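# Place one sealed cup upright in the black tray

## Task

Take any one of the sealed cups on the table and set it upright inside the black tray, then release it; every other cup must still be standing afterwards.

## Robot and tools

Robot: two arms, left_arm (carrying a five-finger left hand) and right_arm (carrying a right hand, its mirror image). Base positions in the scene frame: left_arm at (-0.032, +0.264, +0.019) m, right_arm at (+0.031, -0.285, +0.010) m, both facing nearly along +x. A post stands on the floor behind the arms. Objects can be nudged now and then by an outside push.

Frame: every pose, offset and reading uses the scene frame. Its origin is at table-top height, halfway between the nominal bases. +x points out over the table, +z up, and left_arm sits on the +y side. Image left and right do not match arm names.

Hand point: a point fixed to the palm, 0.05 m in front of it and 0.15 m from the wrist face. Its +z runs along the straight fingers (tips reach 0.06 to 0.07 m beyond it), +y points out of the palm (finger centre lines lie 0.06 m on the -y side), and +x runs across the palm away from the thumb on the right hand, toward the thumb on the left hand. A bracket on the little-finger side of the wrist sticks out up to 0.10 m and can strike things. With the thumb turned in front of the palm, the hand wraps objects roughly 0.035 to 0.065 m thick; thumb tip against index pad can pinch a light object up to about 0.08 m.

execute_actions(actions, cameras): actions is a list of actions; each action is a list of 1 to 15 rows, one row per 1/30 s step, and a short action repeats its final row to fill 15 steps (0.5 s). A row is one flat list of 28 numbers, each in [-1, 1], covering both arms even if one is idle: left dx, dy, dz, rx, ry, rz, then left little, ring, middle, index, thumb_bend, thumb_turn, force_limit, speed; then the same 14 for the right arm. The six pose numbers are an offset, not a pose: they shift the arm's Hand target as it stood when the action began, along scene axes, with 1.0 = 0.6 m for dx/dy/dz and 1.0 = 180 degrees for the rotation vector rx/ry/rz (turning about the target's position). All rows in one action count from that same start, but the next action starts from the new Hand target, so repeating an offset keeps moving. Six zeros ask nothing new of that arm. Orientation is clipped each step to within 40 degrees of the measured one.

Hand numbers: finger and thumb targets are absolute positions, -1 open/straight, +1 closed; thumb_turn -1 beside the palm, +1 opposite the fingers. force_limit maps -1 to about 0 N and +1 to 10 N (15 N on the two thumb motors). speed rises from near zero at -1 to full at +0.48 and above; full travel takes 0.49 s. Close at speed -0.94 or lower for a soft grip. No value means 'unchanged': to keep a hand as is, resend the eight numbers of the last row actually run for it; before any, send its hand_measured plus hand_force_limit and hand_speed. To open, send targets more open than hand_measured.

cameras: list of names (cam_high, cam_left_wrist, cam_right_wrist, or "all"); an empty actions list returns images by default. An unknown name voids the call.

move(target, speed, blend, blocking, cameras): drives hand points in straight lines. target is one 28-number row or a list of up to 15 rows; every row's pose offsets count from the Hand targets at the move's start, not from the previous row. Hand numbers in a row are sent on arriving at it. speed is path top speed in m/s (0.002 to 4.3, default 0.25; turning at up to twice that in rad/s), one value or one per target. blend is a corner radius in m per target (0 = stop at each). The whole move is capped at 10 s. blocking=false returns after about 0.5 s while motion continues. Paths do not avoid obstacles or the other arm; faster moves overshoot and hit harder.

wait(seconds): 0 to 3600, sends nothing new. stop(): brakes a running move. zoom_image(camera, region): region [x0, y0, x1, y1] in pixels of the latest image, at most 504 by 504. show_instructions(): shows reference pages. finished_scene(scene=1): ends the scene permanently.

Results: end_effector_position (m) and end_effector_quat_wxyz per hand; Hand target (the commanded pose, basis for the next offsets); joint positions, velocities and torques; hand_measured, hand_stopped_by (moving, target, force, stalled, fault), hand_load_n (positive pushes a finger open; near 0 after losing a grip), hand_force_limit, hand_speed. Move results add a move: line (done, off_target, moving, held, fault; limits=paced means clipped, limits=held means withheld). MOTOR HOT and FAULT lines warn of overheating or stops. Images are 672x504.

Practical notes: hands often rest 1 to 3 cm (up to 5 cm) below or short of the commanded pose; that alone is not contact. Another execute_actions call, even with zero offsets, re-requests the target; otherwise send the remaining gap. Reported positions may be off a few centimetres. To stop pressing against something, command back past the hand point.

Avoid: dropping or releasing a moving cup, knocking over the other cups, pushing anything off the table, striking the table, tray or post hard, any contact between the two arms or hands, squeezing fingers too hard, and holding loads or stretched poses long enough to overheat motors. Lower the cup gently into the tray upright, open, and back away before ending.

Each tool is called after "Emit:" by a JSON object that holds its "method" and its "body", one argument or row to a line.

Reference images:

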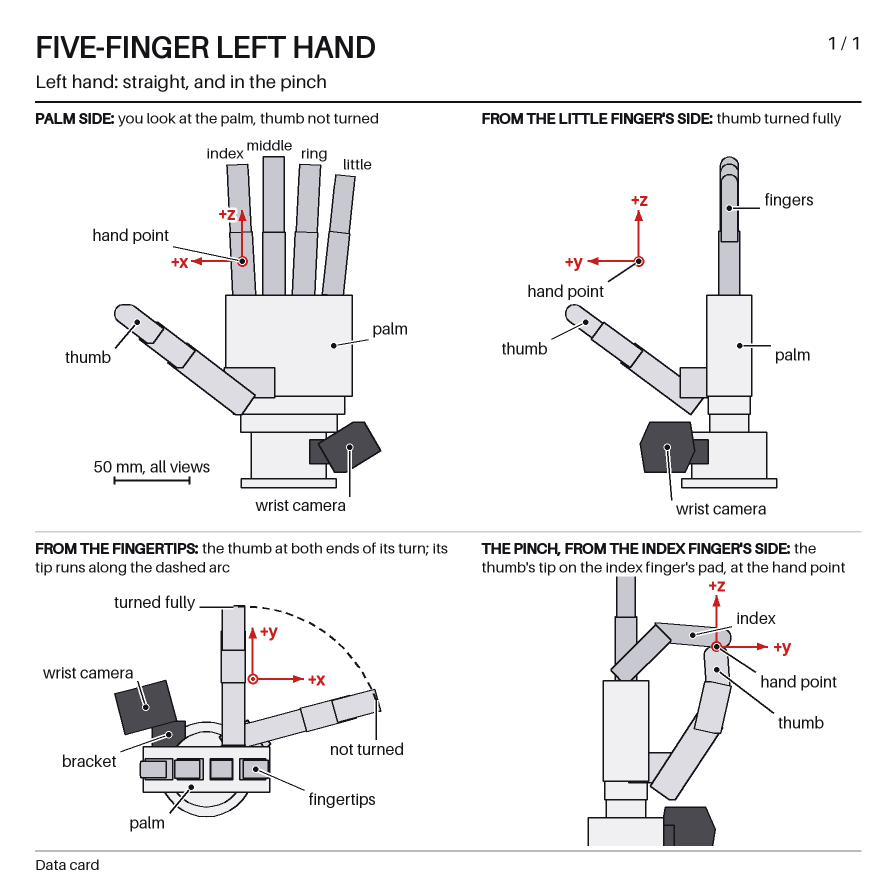

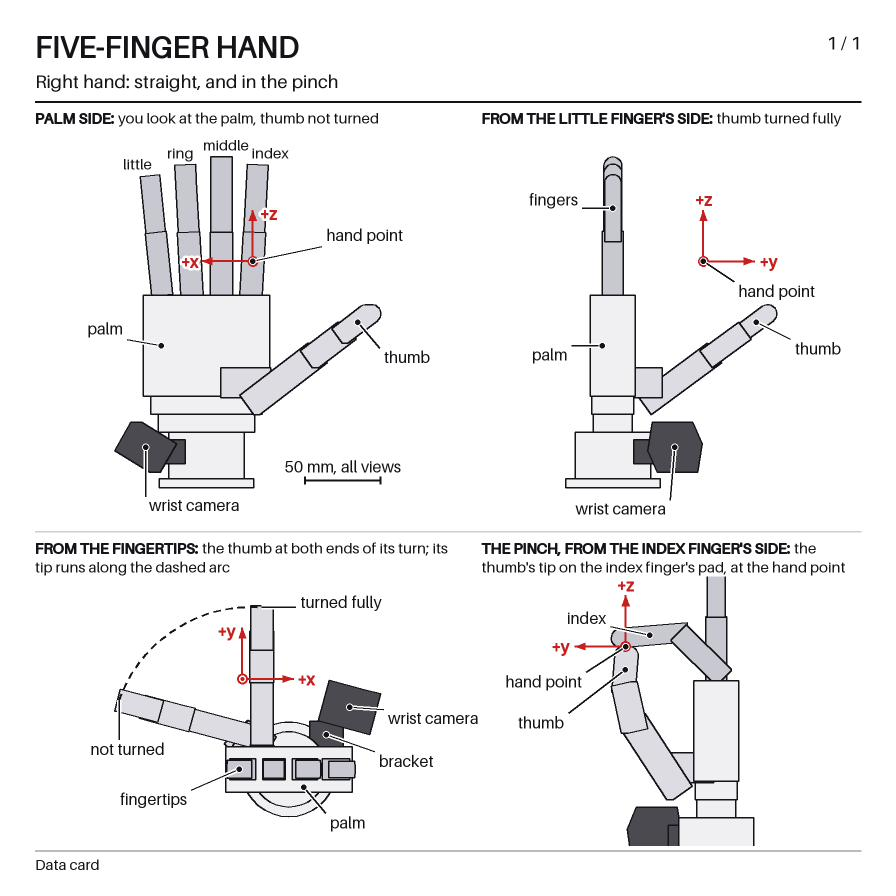

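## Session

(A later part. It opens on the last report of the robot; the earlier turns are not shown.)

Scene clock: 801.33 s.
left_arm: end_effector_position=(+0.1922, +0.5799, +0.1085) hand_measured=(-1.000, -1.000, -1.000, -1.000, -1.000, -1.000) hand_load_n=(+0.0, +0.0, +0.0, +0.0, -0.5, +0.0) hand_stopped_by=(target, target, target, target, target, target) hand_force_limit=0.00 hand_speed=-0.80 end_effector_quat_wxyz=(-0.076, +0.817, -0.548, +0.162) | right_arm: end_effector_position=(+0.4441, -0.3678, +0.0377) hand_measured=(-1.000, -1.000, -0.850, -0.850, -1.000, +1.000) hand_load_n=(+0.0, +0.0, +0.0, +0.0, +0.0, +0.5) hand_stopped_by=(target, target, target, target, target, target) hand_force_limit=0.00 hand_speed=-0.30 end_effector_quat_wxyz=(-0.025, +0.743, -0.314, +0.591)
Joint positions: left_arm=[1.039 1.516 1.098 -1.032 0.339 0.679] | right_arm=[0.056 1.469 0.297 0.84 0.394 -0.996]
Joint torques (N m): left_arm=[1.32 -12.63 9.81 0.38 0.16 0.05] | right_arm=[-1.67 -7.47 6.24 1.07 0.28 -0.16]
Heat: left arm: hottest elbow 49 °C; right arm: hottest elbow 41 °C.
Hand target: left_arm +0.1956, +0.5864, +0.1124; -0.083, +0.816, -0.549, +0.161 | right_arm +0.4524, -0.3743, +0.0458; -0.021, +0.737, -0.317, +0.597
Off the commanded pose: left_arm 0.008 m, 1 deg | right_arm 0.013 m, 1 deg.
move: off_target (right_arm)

Emit:
{"method": "move", "body": {
  "target": [0,0,0,0,0,0,-1,-1,-1,-1,-1,-1,0,-0.8,0,0,0,0,0,0,-1,-1,-0.4,-0.4,-0.65,1,-0.6,-0.85],
  "cameras": ["cam_high","cam_right_wrist"]
}}

Scene clock: 806.70 s.
left_arm: end_effector_position=(+0.1922, +0.5799, +0.1085) hand_measured=(-1.000, -1.000, -1.000, -1.000, -1.000, -1.000) hand_load_n=(+0.0, +0.0, +0.0, +0.0, +0.0, +0.0) hand_stopped_by=(target, target, target, target, target, target) hand_force_limit=0.00 hand_speed=-0.80 end_effector_quat_wxyz=(-0.076, +0.817, -0.548, +0.162) | right_arm: end_effector_position=(+0.4462, -0.3682, +0.0392) hand_measured=(-1.000, -1.000, -0.400, -0.400, -0.666, +1.000) hand_load_n=(+0.0, +0.0, +2.5, +0.0, +4.0, +1.0) hand_stopped_by=(target, target, target, target, force, target) hand_force_limit=-0.60 hand_speed=-0.85 end_effector_quat_wxyz=(-0.026, +0.742, -0.314, +0.592)
Joint positions: left_arm=[1.039 1.516 1.098 -1.032 0.339 0.679] | right_arm=[0.054 1.469 0.301 0.839 0.393 -0.997]
Joint torques (N m): left_arm=[1.44 -12.69 9.76 0.44 0.16 0.03] | right_arm=[-1.61 -7.59 5.98 1.18 0.35 -0.17]
Heat: left arm: hottest elbow 49 °C; right arm: hottest elbow 42 °C.
Hand target: left_arm +0.1956, +0.5864, +0.1124; -0.083, +0.816, -0.549, +0.161 | right_arm +0.4524, -0.3743, +0.0460; -0.021, +0.737, -0.317, +0.597
Off the commanded pose: left_arm 0.008 m, 1 deg | right_arm 0.011 m, 1 deg.
move: done
cam_right_wrist: T_world_to_cam=[[-0.35173, -0.91467, -0.19915, -0.16867], [-0.63616, 0.38962, -0.66595, 0.45935], [0.68672, -0.10755, -0.71892, -0.20464]] pos_world=[0.37342, -0.35526, 0.1252]

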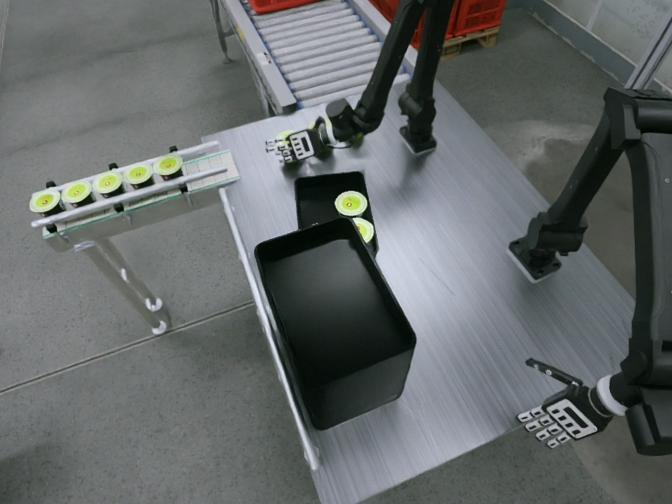

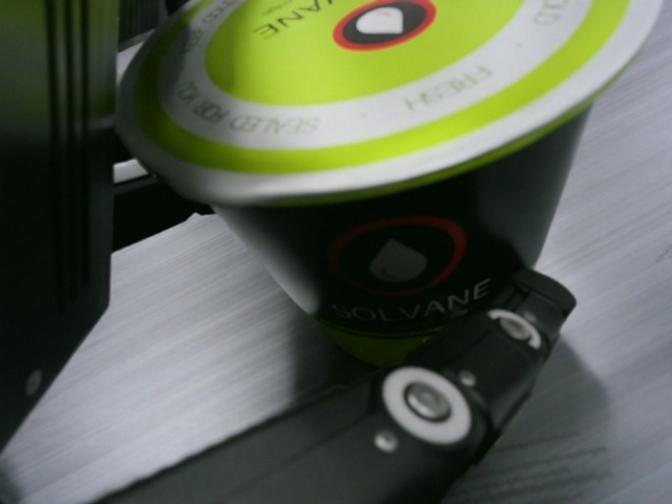

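Emit:
{"method": "move", "body": {
  "target": [0,0,0,0,0,0,-1,-1,-1,-1,-1,-1,0,-0.8,0,0,0,0,0,0,-1,-1,-0.4,-0.1,-0.65,1,-0.6,-0.88],
  "cameras": ["cam_right_wrist"]
}}

Scene clock: 810.80 s.
left_arm: end_effector_position=(+0.1922, +0.5799, +0.1085) hand_measured=(-1.000, -1.000, -1.000, -1.000, -1.000, -1.000) hand_load_n=(+0.0, +0.0, +0.0, +0.0, +0.0, +0.0) hand_stopped_by=(target, target, target, target, target, target) hand_force_limit=0.00 hand_speed=-0.80 end_effector_quat_wxyz=(-0.076, +0.817, -0.548, +0.162) | right_arm: end_effector_position=(+0.4462, -0.3682, +0.0392) hand_measured=(-1.000, -1.000, -0.400, -0.314, -0.666, +1.000) hand_load_n=(+0.0, +0.0, +2.0, +2.0, +4.5, +1.0) hand_stopped_by=(target, target, target, force, force, target) hand_force_limit=-0.60 hand_speed=-0.88 end_effector_quat_wxyz=(-0.026, +0.742, -0.314, +0.592)
Joint positions: left_arm=[1.039 1.516 1.098 -1.032 0.339 0.679] | right_arm=[0.054 1.469 0.301 0.839 0.393 -0.997]
Joint torques (N m): left_arm=[1.44 -12.86 9.83 0.4 0.17 0.03] | right_arm=[-1.55 -7.65 5.97 1.16 0.35 -0.16]
Heat: left arm: hottest elbow 49 °C; right arm: hottest elbow 41 °C.
Hand target: left_arm +0.1956, +0.5864, +0.1124; -0.083, +0.816, -0.549, +0.161 | right_arm +0.4524, -0.3743, +0.0460; -0.021, +0.737, -0.317, +0.597
Off the commanded pose: left_arm 0.008 m, 1 deg | right_arm 0.011 m, 1 deg.
move: done
cam_right_wrist: T_world_to_cam=[[-0.35173, -0.91467, -0.19915, -0.16867], [-0.63616, 0.38962, -0.66595, 0.45935], [0.68672, -0.10755, -0.71892, -0.20464]] pos_world=[0.37342, -0.35526, 0.1252]

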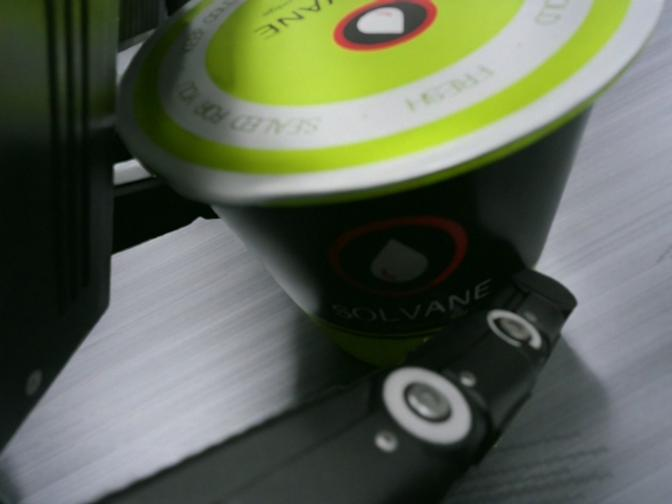

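Emit:
{"method": "move", "body": {
  "target": [0,0,0,0,0,0,-1,-1,-1,-1,-1,-1,0,-0.8, 0,0,0.07,0,0,0,-1,-1,-0.4,-0.1,-0.65,1,-0.6,-0.88],
  "speed": 0.05,
  "cameras": ["cam_high","cam_right_wrist"]
}}

Scene clock: 833.50 s.
left_arm: end_effector_position=(+0.1922, +0.5799, +0.1085) hand_measured=(-1.000, -1.000, -1.000, -1.000, -1.000, -1.000) hand_load_n=(+0.0, +0.0, +0.0, +0.0, +0.0, +0.0) hand_stopped_by=(target, target, target, target, target, target) hand_force_limit=0.00 hand_speed=-0.80 end_effector_quat_wxyz=(-0.076, +0.817, -0.548, +0.162) | right_arm: end_effector_position=(+0.4290, -0.3713, +0.0580) hand_measured=(-1.000, -1.000, -0.400, -0.314, -0.666, +1.000) hand_load_n=(+0.0, +0.0, +1.5, +2.0, +4.5, +2.5) hand_stopped_by=(target, target, target, force, force, target) hand_force_limit=-0.60 hand_speed=-0.88 end_effector_quat_wxyz=(-0.013, +0.759, -0.316, +0.569)
Joint positions: left_arm=[1.039 1.516 1.098 -1.032 0.339 0.679] | right_arm=[0.049 1.291 0.303 0.597 0.393 -0.997]
Joint torques (N m): left_arm=[1.67 -12.69 9.88 0.4 0.19 0.03] | right_arm=[-1.2 -7.94 9.39 1.73 0.42 -0.15]
Heat: left arm: hottest elbow 49 °C; right arm: hottest elbow 42 °C.
Hand target: left_arm +0.1956, +0.5864, +0.1124; -0.083, +0.816, -0.549, +0.161 | right_arm +0.4525, -0.3743, +0.0880; -0.021, +0.737, -0.317, +0.597
Off the commanded pose: left_arm 0.008 m, 1 deg | right_arm 0.038 m, 4 deg.
move: off_target (right_arm)
cam_right_wrist: T_world_to_cam=[[-0.36812, -0.91339, -0.1738, -0.16772], [-0.67422, 0.39095, -0.62656, 0.47667], [0.64024, -0.11347, -0.75975, -0.15953]] pos_world=[0.36178, -0.35765, 0.14831]

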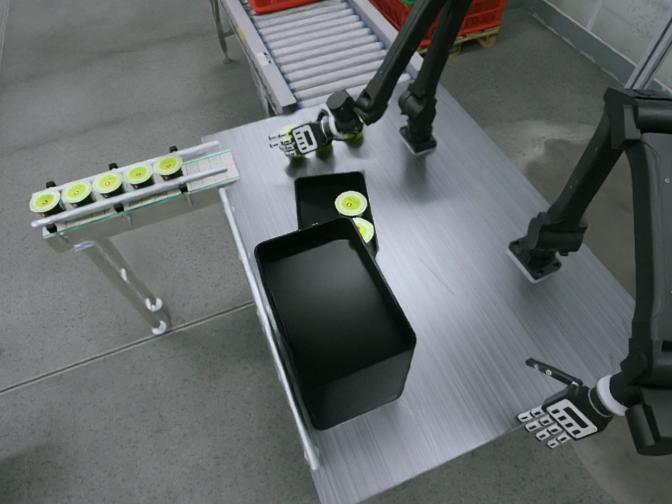

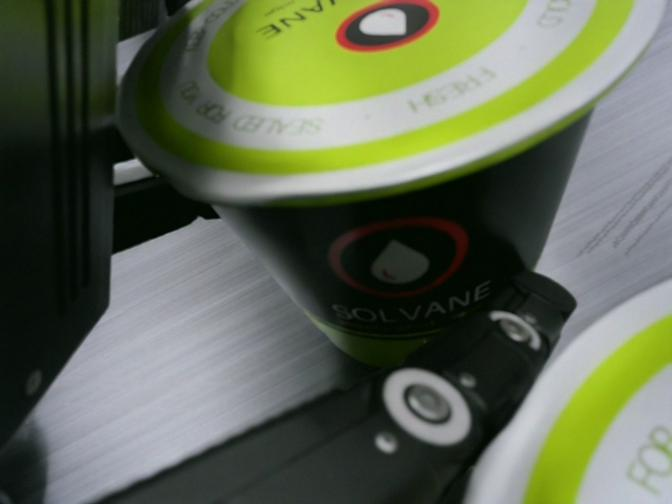

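Emit:
{"method": "zoom_image", "body": {
  "camera": "cam_high",
  "region": [240, 90, 400, 210]
}}

Emit:
{"method": "zoom_image", "body": {
  "camera": "cam_right_wrist",
  "region": [84, 0, 588, 504]
}}

Scaled by 3.150.

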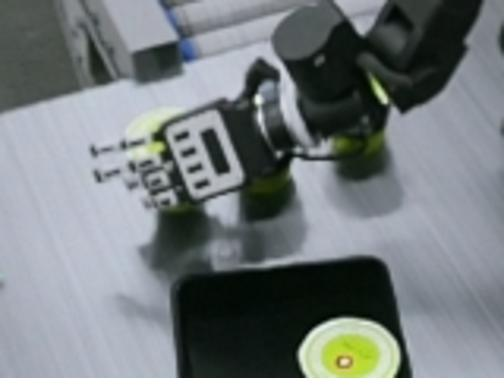

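Scaled by 1.000.

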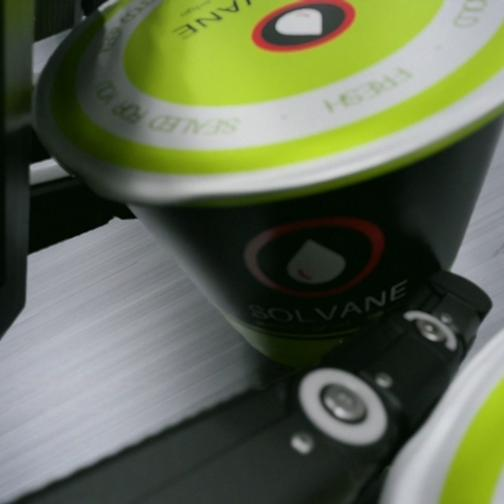

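Emit:
{"method": "move", "body": {
  "target": [0,0,0,0,0,0,-1,-1,-1,-1,-1,-1,0,-0.8, 0.02,0,0.07,0,0,0,-1,-1,-0.4,-0.1,-0.65,1,-0.6,-0.88],
  "speed": 0.06,
  "cameras": ["cam_high","cam_right_wrist"]
}}

Emit:
{"method": "zoom_image", "body": {
  "camera": "cam_high",
  "region": [240, 90, 400, 210]
}}

Scene clock: 854.70 s.
left_arm: end_effector_position=(+0.1922, +0.5799, +0.1085) hand_measured=(-1.000, -1.000, -1.000, -1.000, -1.000, -1.000) hand_load_n=(+0.0, +0.0, +0.0, +0.0, +0.0, +0.0) hand_stopped_by=(target, target, target, target, target, target) hand_force_limit=0.00 hand_speed=-0.80 end_effector_quat_wxyz=(-0.076, +0.817, -0.548, +0.162) | right_arm: end_effector_position=(+0.4407, -0.3708, +0.0946) hand_measured=(-1.000, -1.000, -0.400, -0.314, -0.666, +1.000) hand_load_n=(+0.0, +0.0, +1.5, +2.0, +4.5, +2.5) hand_stopped_by=(target, target, target, force, force, target) hand_force_limit=-0.60 hand_speed=-0.88 end_effector_quat_wxyz=(-0.012, +0.760, -0.316, +0.567)
Joint positions: left_arm=[1.039 1.516 1.098 -1.032 0.339 0.679] | right_arm=[0.049 1.178 0.376 0.406 0.393 -0.997]
Joint torques (N m): left_arm=[1.38 -12.63 9.89 0.46 0.17 0.03] | right_arm=[-1.26 -7.41 11.11 1.66 0.35 -0.16]
Heat: left arm: hottest elbow 49 °C; right arm: hottest elbow 44 °C.
Hand target: left_arm +0.1956, +0.5864, +0.1124; -0.083, +0.816, -0.549, +0.161 | right_arm +0.4645, -0.3743, +0.1300; -0.021, +0.737, -0.317, +0.597
Off the commanded pose: left_arm 0.008 m, 1 deg | right_arm 0.043 m, 4 deg.
move: off_target (right_arm)
cam_right_wrist: T_world_to_cam=[[-0.36943, -0.91325, -0.17175, -0.15622], [-0.67711, 0.39113, -0.62333, 0.50831], [0.63643, -0.11398, -0.76287, -0.13751]] pos_world=[0.37399, -0.35715, 0.18511]

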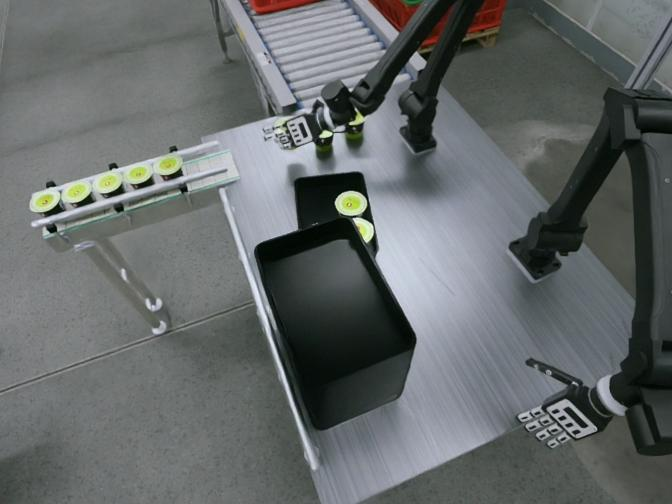

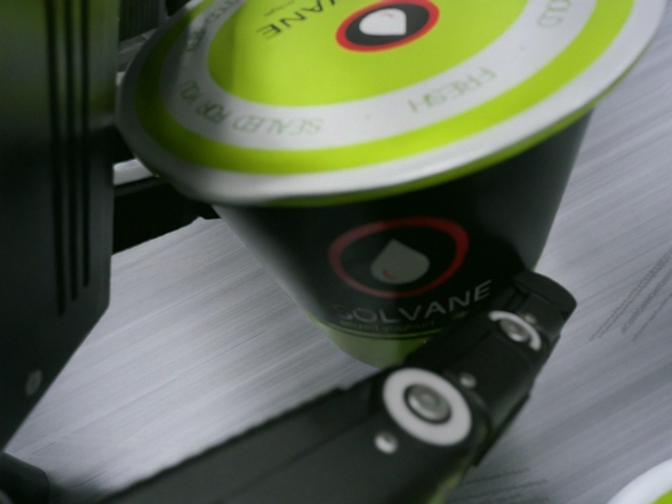

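Scaled by 3.150.

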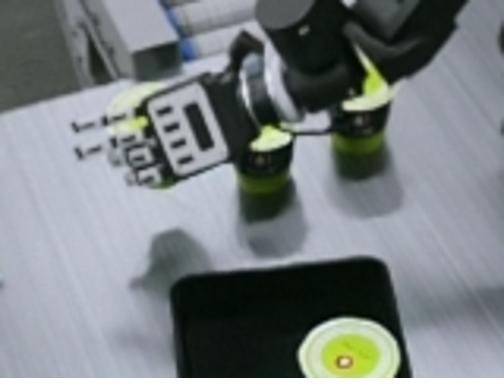

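Emit:
{"method": "move", "body": {
  "target": [
    [0,0,0,0,0,0,-1,-1,-1,-1,-1,-1,0,-0.8, -0.02,0,0.13,0,0,0,-1,-1,-0.4,-0.1,-0.65,1,-0.6,-0.88],
    [0,0,0,0,0,0,-1,-1,-1,-1,-1,-1,0,-0.8, -0.04,0.05,0.14,0,0,0.2,-1,-1,-0.4,-0.1,-0.65,1,-0.6,-0.88]
  ],
  "speed": 0.12,
  "blend": 0.02,
  "cameras": ["cam_high","cam_right_wrist"]
}}

Scene clock: 878.43 s.
left_arm: end_effector_position=(+0.1922, +0.5799, +0.1085) hand_measured=(-1.000, -1.000, -1.000, -1.000, -1.000, -1.000) hand_load_n=(+0.0, +0.0, +0.0, +0.0, +0.0, +0.0) hand_stopped_by=(target, target, target, target, target, target) hand_force_limit=0.00 hand_speed=-0.80 end_effector_quat_wxyz=(-0.076, +0.817, -0.548, +0.162) | right_arm: end_effector_position=(+0.4326, -0.3385, +0.1839) hand_measured=(-1.000, -1.000, -0.400, -0.314, -0.666, +1.000) hand_load_n=(+0.0, +0.0, +1.0, +2.0, +4.5, +2.5) hand_stopped_by=(target, target, target, force, force, target) hand_force_limit=-0.60 hand_speed=-0.88 end_effector_quat_wxyz=(-0.214, +0.813, -0.091, +0.534)
Joint positions: left_arm=[1.039 1.516 1.098 -1.032 0.339 0.679] | right_arm=[-0.251 0.823 0.466 -0.034 -0.486 -1.27]
Joint torques (N m): left_arm=[1.26 -12.57 9.87 0.44 0.16 0.04] | right_arm=[-1.2 -5.19 11.43 1.74 -0.34 -0.3]
Heat: left arm: hottest elbow 49 °C; right arm: hottest elbow 47 °C.
Hand target: left_arm +0.1956, +0.5864, +0.1124; -0.083, +0.816, -0.549, +0.161 | right_arm +0.4405, -0.3442, +0.2140; -0.204, +0.799, -0.074, +0.561
Off the commanded pose: left_arm 0.008 m, 1 deg | right_arm 0.032 m, 4 deg.
move: off_target (right_arm)
cam_right_wrist: T_world_to_cam=[[0.225, -0.94376, -0.24229, -0.36888], [-0.77851, -0.0246, -0.62714, 0.44971], [0.58591, 0.32973, -0.74026, 0.10744]] pos_world=[0.37016, -0.3725, 0.27219]

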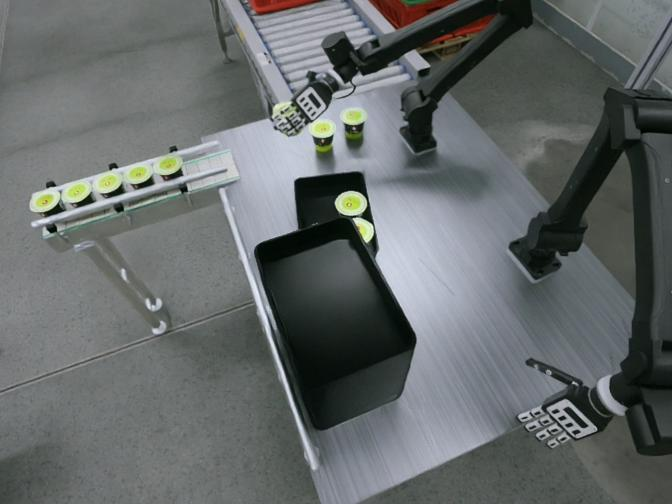

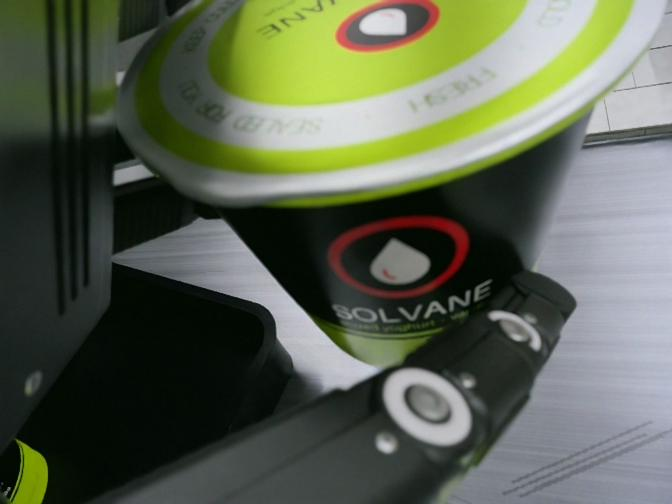

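Emit:
{"method": "move", "body": {
  "target": [0,0,0,0,0,0,-1,-1,-1,-1,-1,-1,0,-0.8, -0.021,0.289,0,0,0,0.272,-1,-1,-0.4,-0.1,-0.65,1,-0.6,-0.88],
  "speed": 0.12,
  "cameras": ["cam_high","cam_right_wrist"]
}}

Scene clock: 1069.63 s.
left_arm: end_effector_position=(+0.1922, +0.5799, +0.1085) hand_measured=(-1.000, -1.000, -1.000, -1.000, -1.000, -1.000) hand_load_n=(+0.0, +0.0, +0.0, +0.0, +0.0, +0.0) hand_stopped_by=(target, target, target, target, target, target) hand_force_limit=0.00 hand_speed=-0.80 end_effector_quat_wxyz=(-0.076, +0.817, -0.548, +0.162) | right_arm: end_effector_position=(+0.4070, -0.1738, +0.1806) hand_measured=(-1.000, -1.000, -0.400, -0.314, -0.666, +1.000) hand_load_n=(+0.0, +0.0, +1.0, +1.5, +5.0, +2.5) hand_stopped_by=(target, target, target, force, force, target) hand_force_limit=-0.60 hand_speed=-0.88 end_effector_quat_wxyz=(-0.427, +0.775, +0.237, +0.401)
Joint positions: left_arm=[1.039 1.516 1.098 -1.032 0.339 0.679] | right_arm=[-0.081 0.963 0.574 -0.34 -1.081 -1.719]
Joint torques (N m): left_arm=[1.14 -12.57 9.94 0.42 0.17 0.05] | right_arm=[-0.15 -4.48 13.39 1.17 -1.02 -0.28]
Heat: left arm: hottest elbow 50 °C; right arm: hottest elbow 54 °C.
Hand target: left_arm +0.1956, +0.5864, +0.1124; -0.083, +0.816, -0.549, +0.161 | right_arm +0.4279, -0.1709, +0.2140; -0.418, +0.758, +0.264, +0.426
Off the commanded pose: left_arm 0.008 m, 1 deg | right_arm 0.039 m, 5 deg.
move: off_target (right_arm)
cam_right_wrist: T_world_to_cam=[[0.84732, -0.45801, -0.26883, -0.37251], [-0.51227, -0.57137, -0.64118, 0.23092], [0.14007, 0.681, -0.71876, 0.30433]] pos_world=[0.39131, -0.24593, 0.26666]

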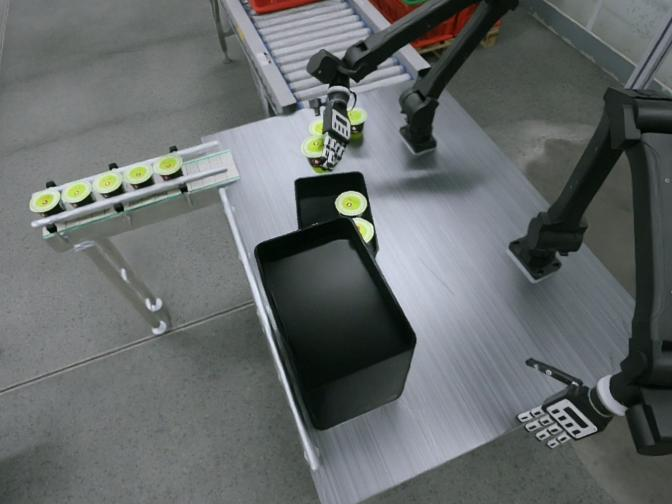

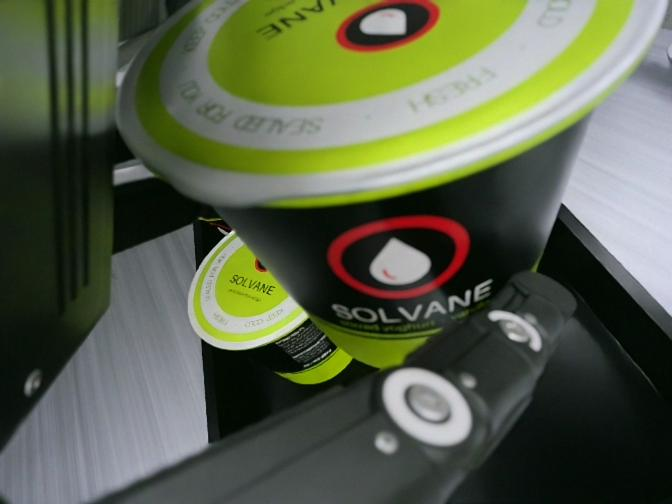

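Emit:
{"method": "zoom_image", "body": {
  "camera": "cam_right_wrist",
  "region": [110, 180, 362, 432]
}}

Emit:
{"method": "zoom_image", "body": {
  "camera": "cam_high",
  "region": [270, 90, 400, 250]
}}

Scaled by 2.000.

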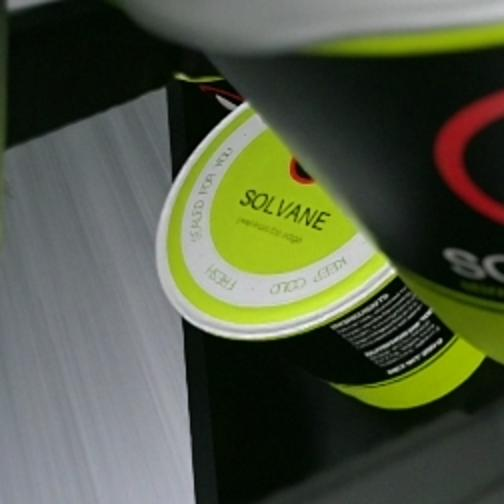

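Scaled by 3.150.

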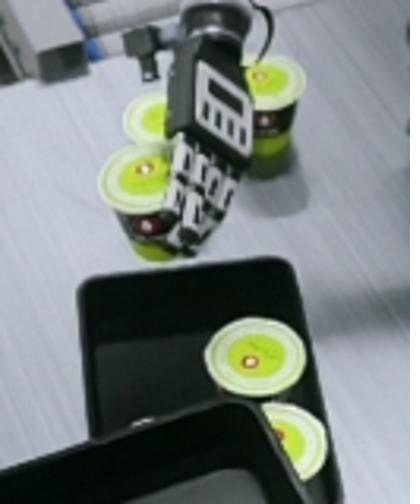

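Emit:
{"method": "zoom_image", "body": {
  "camera": "cam_right_wrist",
  "region": [420, 160, 672, 504]
}}

Scaled by 1.465.

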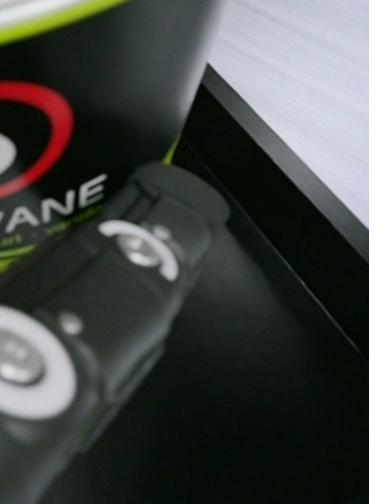

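Emit:
{"method": "move", "body": {
  "target": [0,0,0,0,0,0,-1,-1,-1,-1,-1,-1,0,-0.8, 0.07,0.034,-0.1,-0.006,-0.023,0,-1,-1,-0.4,-0.1,-0.65,1,-0.6,-0.88],
  "speed": 0.08,
  "cameras": ["cam_high","cam_right_wrist"]
}}

Emit:
{"method": "zoom_image", "body": {
  "camera": "cam_right_wrist",
  "region": [84, 100, 672, 504]
}}

Emit:
{"method": "zoom_image", "body": {
  "camera": "cam_high",
  "region": [270, 90, 400, 250]
}}

Scene clock: 1176.43 s.
left_arm: end_effector_position=(+0.1922, +0.5799, +0.1085) hand_measured=(-1.000, -1.000, -1.000, -1.000, -1.000, -1.000) hand_load_n=(+0.0, +0.0, +0.0, +0.0, +0.0, +0.0) hand_stopped_by=(target, target, target, target, target, target) hand_force_limit=0.00 hand_speed=-0.80 end_effector_quat_wxyz=(-0.076, +0.817, -0.548, +0.162) | right_arm: end_effector_position=(+0.4644, -0.1540, +0.1455) hand_measured=(-1.000, -1.000, -0.400, -0.314, -0.666, +1.000) hand_load_n=(+0.0, +0.0, +1.5, +2.0, +4.5, +2.5) hand_stopped_by=(target, target, target, force, force, target) hand_force_limit=-0.60 hand_speed=-0.88 end_effector_quat_wxyz=(-0.404, +0.755, +0.271, +0.439)
Joint positions: left_arm=[1.039 1.516 1.098 -1.032 0.339 0.679] | right_arm=[-0.001 1.192 0.56 0.058 -1.013 -1.673]
Joint torques (N m): left_arm=[1.44 -12.63 9.8 0.44 0.18 0.05] | right_arm=[-0.21 -6.77 8.27 2.17 -0.58 -0.14]
Heat: left arm: hottest elbow 51 °C; right arm: hottest elbow 63 °C.
Hand target: left_arm +0.1956, +0.5864, +0.1124; -0.083, +0.816, -0.549, +0.161 | right_arm +0.4698, -0.1504, +0.1538; -0.401, +0.746, +0.282, +0.451
Off the commanded pose: left_arm 0.008 m, 1 deg | right_arm 0.011 m, 2 deg.
move: off_target (right_arm)
cam_right_wrist: T_world_to_cam=[[0.87714, -0.4537, -0.15741, -0.4509], [-0.42968, -0.59507, -0.67917, 0.21265], [0.21447, 0.66336, -0.71691, 0.22001]] pos_world=[0.43969, -0.22397, 0.23118]

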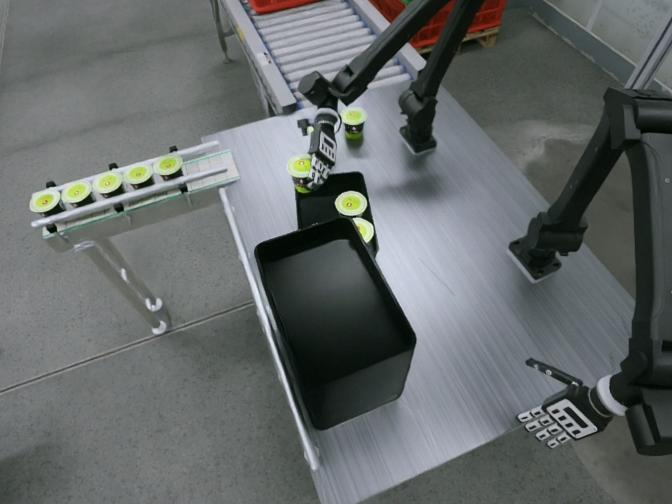

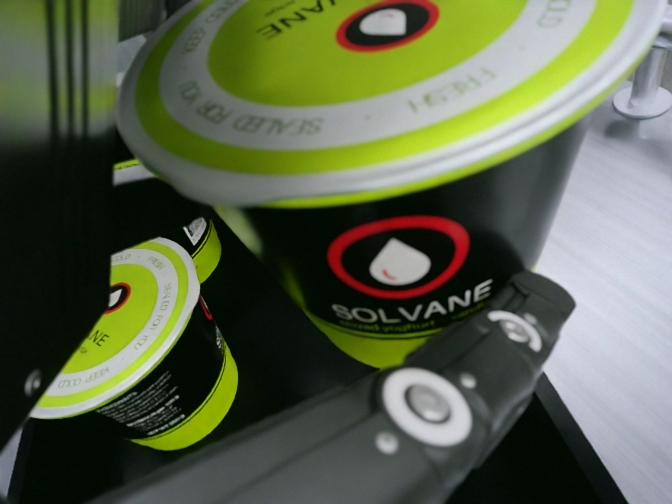

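Region (84, 100, 672, 504) is 588x404 pixels. A region can be at most 504 by 504 pixels.

Scaled by 3.150.

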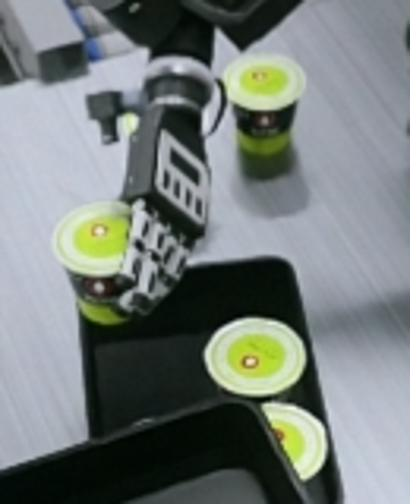

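Emit:
{"method": "zoom_image", "body": {
  "camera": "cam_right_wrist",
  "region": [0, 140, 300, 504]
}}

Emit:
{"method": "zoom_image", "body": {
  "camera": "cam_right_wrist",
  "region": [440, 300, 672, 504]
}}

Scaled by 1.385.

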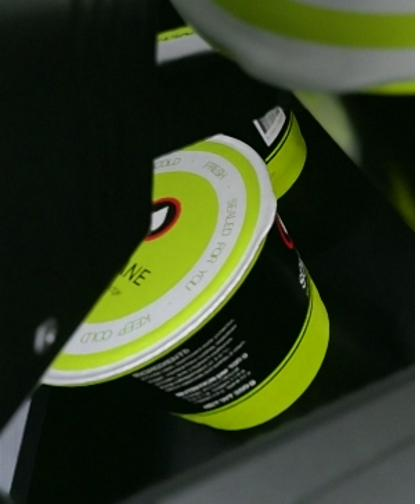

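Scaled by 2.172.

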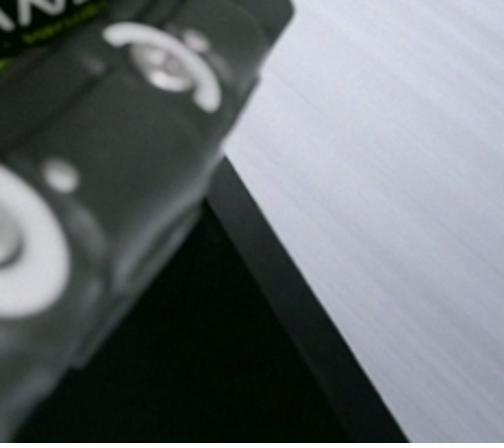

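Emit:
{"method": "move", "body": {
  "target": [0,0,0,0,0,0,-1,-1,-1,-1,-1,-1,0,-0.8, -0.004,0.011,-0.07,0.003,0.011,0,-1,-1,-0.4,-0.1,-0.65,1,-0.6,-0.88],
  "speed": 0.06,
  "cameras": ["cam_high","cam_right_wrist"]
}}

Emit:
{"method": "zoom_image", "body": {
  "camera": "cam_high",
  "region": [270, 110, 400, 240]
}}

Emit:
{"method": "zoom_image", "body": {
  "camera": "cam_right_wrist",
  "region": [0, 140, 300, 504]
}}

Emit:
{"method": "zoom_image", "body": {
  "camera": "cam_right_wrist",
  "region": [440, 300, 672, 504]
}}

Scene clock: 1221.70 s.
left_arm: end_effector_position=(+0.1922, +0.5799, +0.1085) hand_measured=(-1.000, -1.000, -1.000, -1.000, -1.000, -1.000) hand_load_n=(+0.0, +0.0, +0.0, +0.0, -0.5, +0.0) hand_stopped_by=(target, target, target, target, target, target) hand_force_limit=0.00 hand_speed=-0.80 end_effector_quat_wxyz=(-0.076, +0.817, -0.548, +0.162) | right_arm: end_effector_position=(+0.4624, -0.1477, +0.1052) hand_measured=(-1.000, -1.000, -0.400, -0.314, -0.666, +1.000) hand_load_n=(+0.0, +0.0, +1.0, +2.0, +4.5, +2.5) hand_stopped_by=(target, target, target, force, force, target) hand_force_limit=-0.60 hand_speed=-0.88 end_effector_quat_wxyz=(-0.412, +0.760, +0.263, +0.429)
Joint positions: left_arm=[1.039 1.516 1.098 -1.032 0.339 0.679] | right_arm=[0.016 1.294 0.511 0.205 -1.003 -1.64]
Joint torques (N m): left_arm=[1.49 -12.34 9.85 0.44 0.16 0.04] | right_arm=[-0.15 -7.12 7.32 2.17 -0.58 -0.14]
Heat: left arm: hottest elbow 51 °C; right arm: hottest elbow 52 °C.
Hand target: left_arm +0.1956, +0.5864, +0.1124; -0.083, +0.816, -0.549, +0.161 | right_arm +0.4675, -0.1438, +0.1120; -0.410, +0.751, +0.273, +0.439
Off the commanded pose: left_arm 0.008 m, 1 deg | right_arm 0.009 m, 2 deg.
move: done
cam_right_wrist: T_world_to_cam=[[0.87148, -0.45276, -0.18848, -0.44661], [-0.45094, -0.58868, -0.6709, 0.19815], [0.19281, 0.66967, -0.71719, 0.19835]] pos_world=[0.44032, -0.21839, 0.19102]

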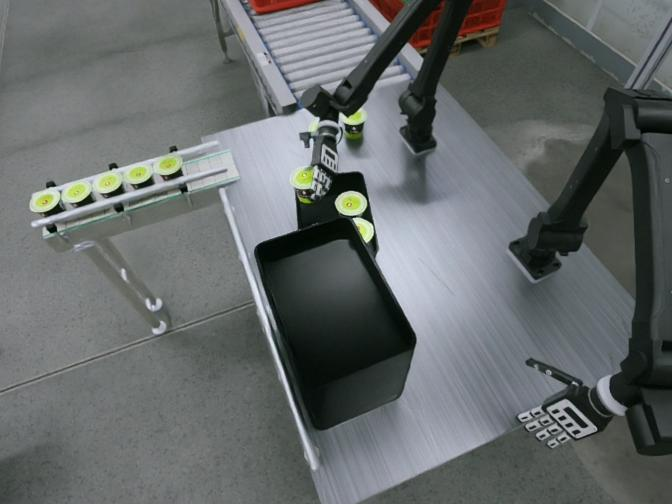

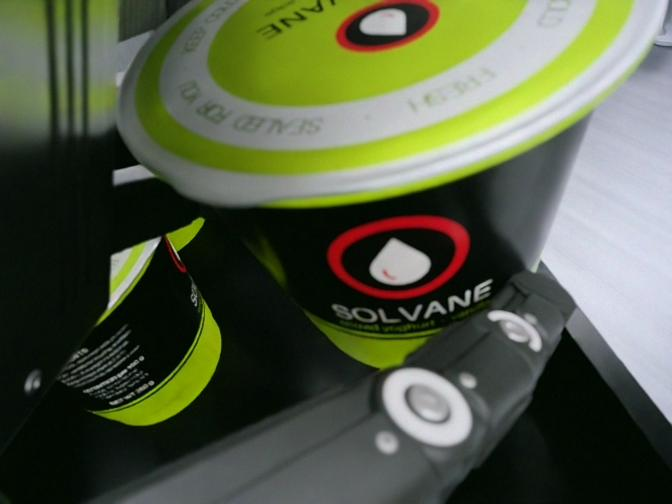

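Scaled by 3.877.

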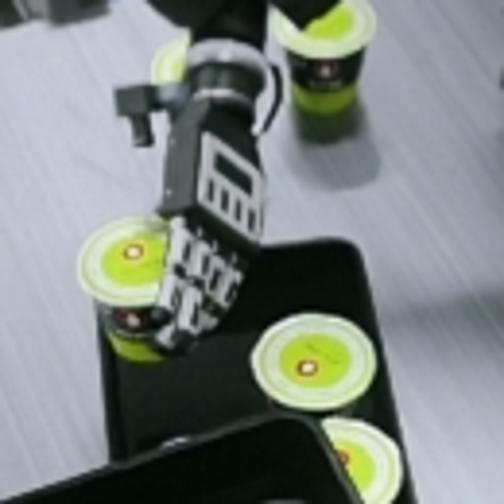

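Scaled by 1.385.

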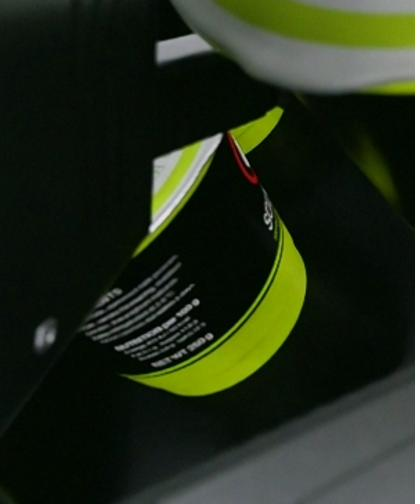

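Scaled by 2.172.

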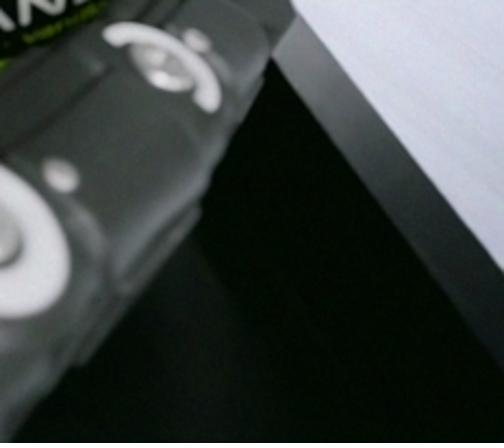

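Emit:
{"method": "move", "body": {
  "target": [0,0,0,0,0,0,-1,-1,-1,-1,-1,-1,0,-0.8, 0,-0.003,-0.07,0,0.002,0,-1,-1,-0.4,-0.1,-0.65,1,-0.6,-0.88],
  "speed": 0.05,
  "cameras": ["cam_high","cam_right_wrist"]
}}

Emit:
{"method": "zoom_image", "body": {
  "camera": "cam_high",
  "region": [270, 110, 400, 240]
}}

Emit:
{"method": "zoom_image", "body": {
  "camera": "cam_right_wrist",
  "region": [200, 100, 672, 504]
}}

Scene clock: 1252.73 s.
left_arm: end_effector_position=(+0.1922, +0.5799, +0.1085) hand_measured=(-1.000, -1.000, -1.000, -1.000, -1.000, -1.000) hand_load_n=(+0.0, +0.0, +0.0, +0.0, +0.0, +0.0) hand_stopped_by=(target, target, target, target, target, target) hand_force_limit=0.00 hand_speed=-0.80 end_effector_quat_wxyz=(-0.076, +0.817, -0.548, +0.162) | right_arm: end_effector_position=(+0.4623, -0.1477, +0.0640) hand_measured=(-1.000, -1.000, -0.400, -0.314, -0.666, +1.000) hand_load_n=(+0.0, +0.0, +1.5, +2.0, +4.5, +2.5) hand_stopped_by=(target, target, target, force, force, target) hand_force_limit=-0.60 hand_speed=-0.88 end_effector_quat_wxyz=(-0.413, +0.762, +0.261, +0.425)
Joint positions: left_arm=[1.039 1.516 1.098 -1.032 0.339 0.679] | right_arm=[0.016 1.424 0.474 0.365 -1.003 -1.639]
Joint torques (N m): left_arm=[1.08 -12.57 9.8 0.46 0.16 0.04] | right_arm=[-0.56 -7.65 6.17 2.15 -0.81 -0.2]
Heat: left arm: hottest elbow 51 °C; right arm: hottest elbow 51 °C.
Hand target: left_arm +0.1956, +0.5864, +0.1124; -0.083, +0.816, -0.549, +0.161 | right_arm +0.4675, -0.1456, +0.0700; -0.411, +0.753, +0.272, +0.437
Off the commanded pose: left_arm 0.008 m, 1 deg | right_arm 0.008 m, 2 deg.
move: done
cam_right_wrist: T_world_to_cam=[[0.86964, -0.45296, -0.19636, -0.45294], [-0.45709, -0.58849, -0.6669, 0.173], [0.18652, 0.66971, -0.71881, 0.17177]] pos_world=[0.44093, -0.21839, 0.14991]

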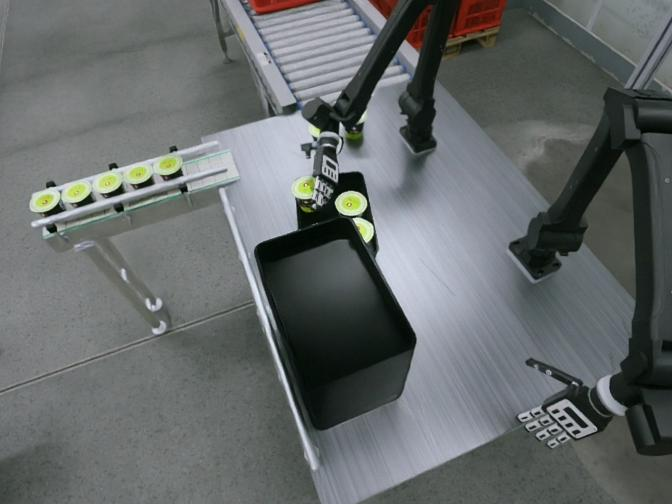

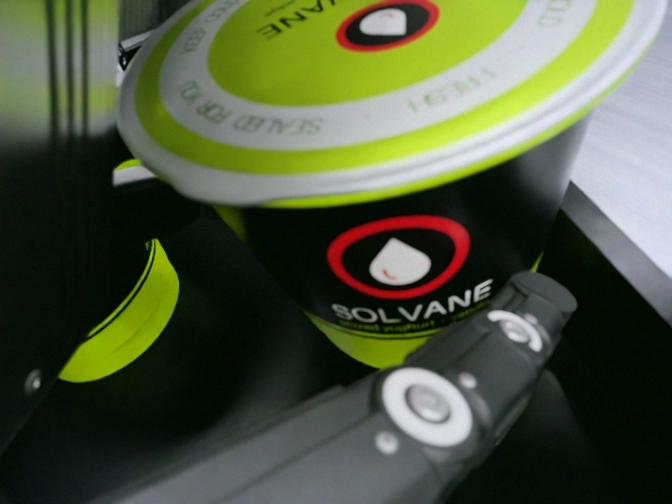

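Scaled by 3.877.

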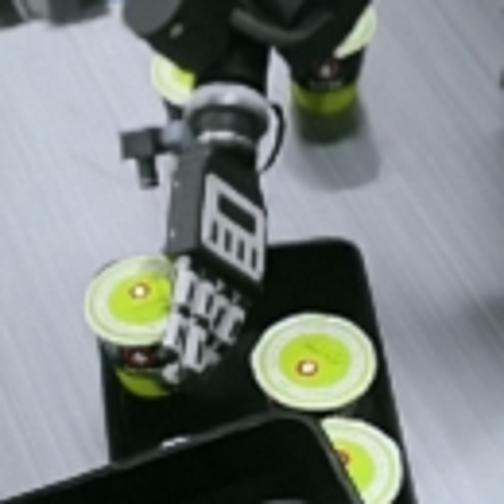

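Scaled by 1.068.

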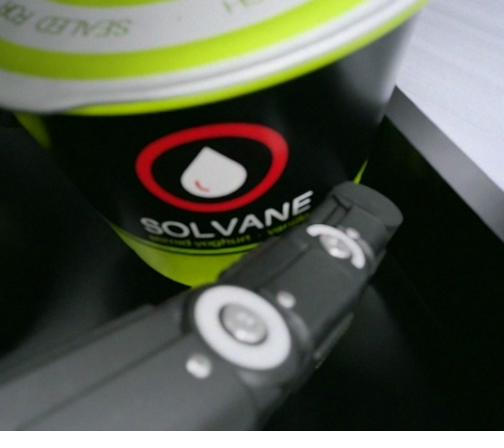

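Emit:
{"method": "move", "body": {
  "target": [0,0,0,0,0,0,-1,-1,-1,-1,-1,-1,0,-0.8, 0,0,-0.027,0,0,0,-1,-1,-0.4,-0.1,-0.65,1,-0.6,-0.88],
  "speed": 0.03,
  "cameras": ["cam_high","cam_right_wrist"]
}}

Emit:
{"method": "zoom_image", "body": {
  "camera": "cam_high",
  "region": [270, 110, 400, 240]
}}

Scene clock: 1266.00 s.
left_arm: end_effector_position=(+0.1922, +0.5799, +0.1085) hand_measured=(-1.000, -1.000, -1.000, -1.000, -1.000, -1.000) hand_load_n=(+0.0, +0.0, +0.0, +0.0, +0.0, +0.0) hand_stopped_by=(target, target, target, target, target, target) hand_force_limit=0.00 hand_speed=-0.80 end_effector_quat_wxyz=(-0.076, +0.817, -0.548, +0.162) | right_arm: end_effector_position=(+0.4619, -0.1474, +0.0482) hand_measured=(-1.000, -1.000, -0.400, -0.314, -0.666, +1.000) hand_load_n=(+0.0, +0.0, +1.5, +2.0, +5.0, +2.5) hand_stopped_by=(target, target, target, force, force, target) hand_force_limit=-0.60 hand_speed=-0.88 end_effector_quat_wxyz=(-0.414, +0.762, +0.261, +0.425)
Joint positions: left_arm=[1.039 1.516 1.098 -1.032 0.339 0.679] | right_arm=[0.016 1.48 0.461 0.433 -1.004 -1.639]
Joint torques (N m): left_arm=[1.49 -12.75 9.81 0.36 0.16 0.04] | right_arm=[-0.56 -7.94 5.75 2.18 -0.75 -0.2]
Heat: left arm: hottest elbow 51 °C; right arm: hottest elbow 50 °C.
Hand target: left_arm +0.1956, +0.5864, +0.1124; -0.083, +0.816, -0.549, +0.161 | right_arm +0.4675, -0.1455, +0.0537; -0.411, +0.753, +0.272, +0.437
Off the commanded pose: left_arm 0.008 m, 1 deg | right_arm 0.008 m, 2 deg.
move: done
cam_right_wrist: T_world_to_cam=[[0.87015, -0.45163, -0.19716, -0.45556], [-0.45663, -0.58849, -0.66721, 0.16222], [0.18531, 0.6706, -0.7183, 0.16106]] pos_world=[0.44063, -0.21829, 0.1341]

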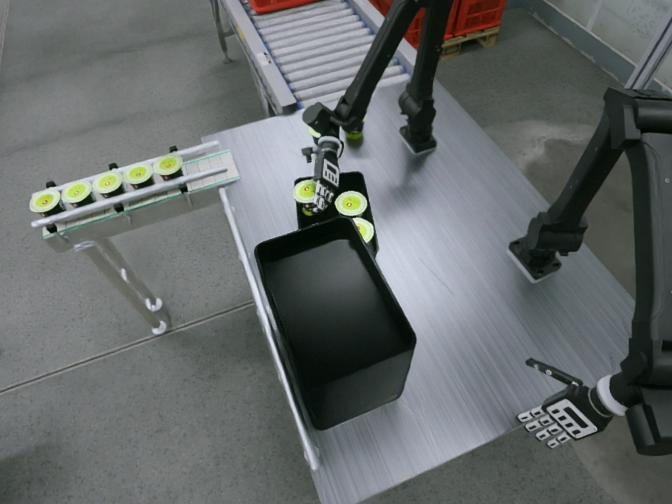

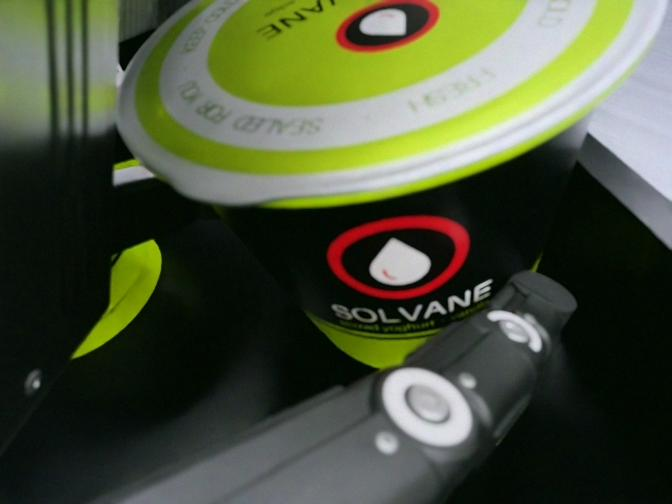

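Scaled by 3.877.

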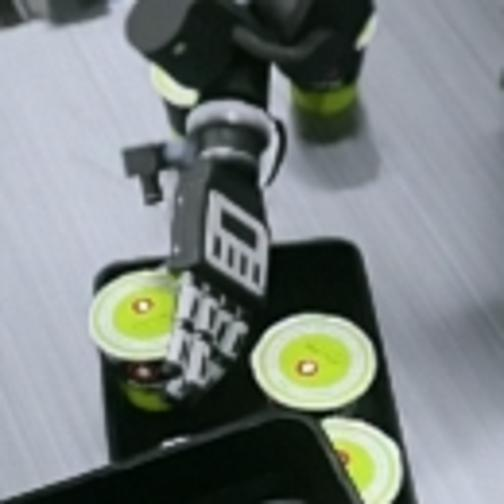

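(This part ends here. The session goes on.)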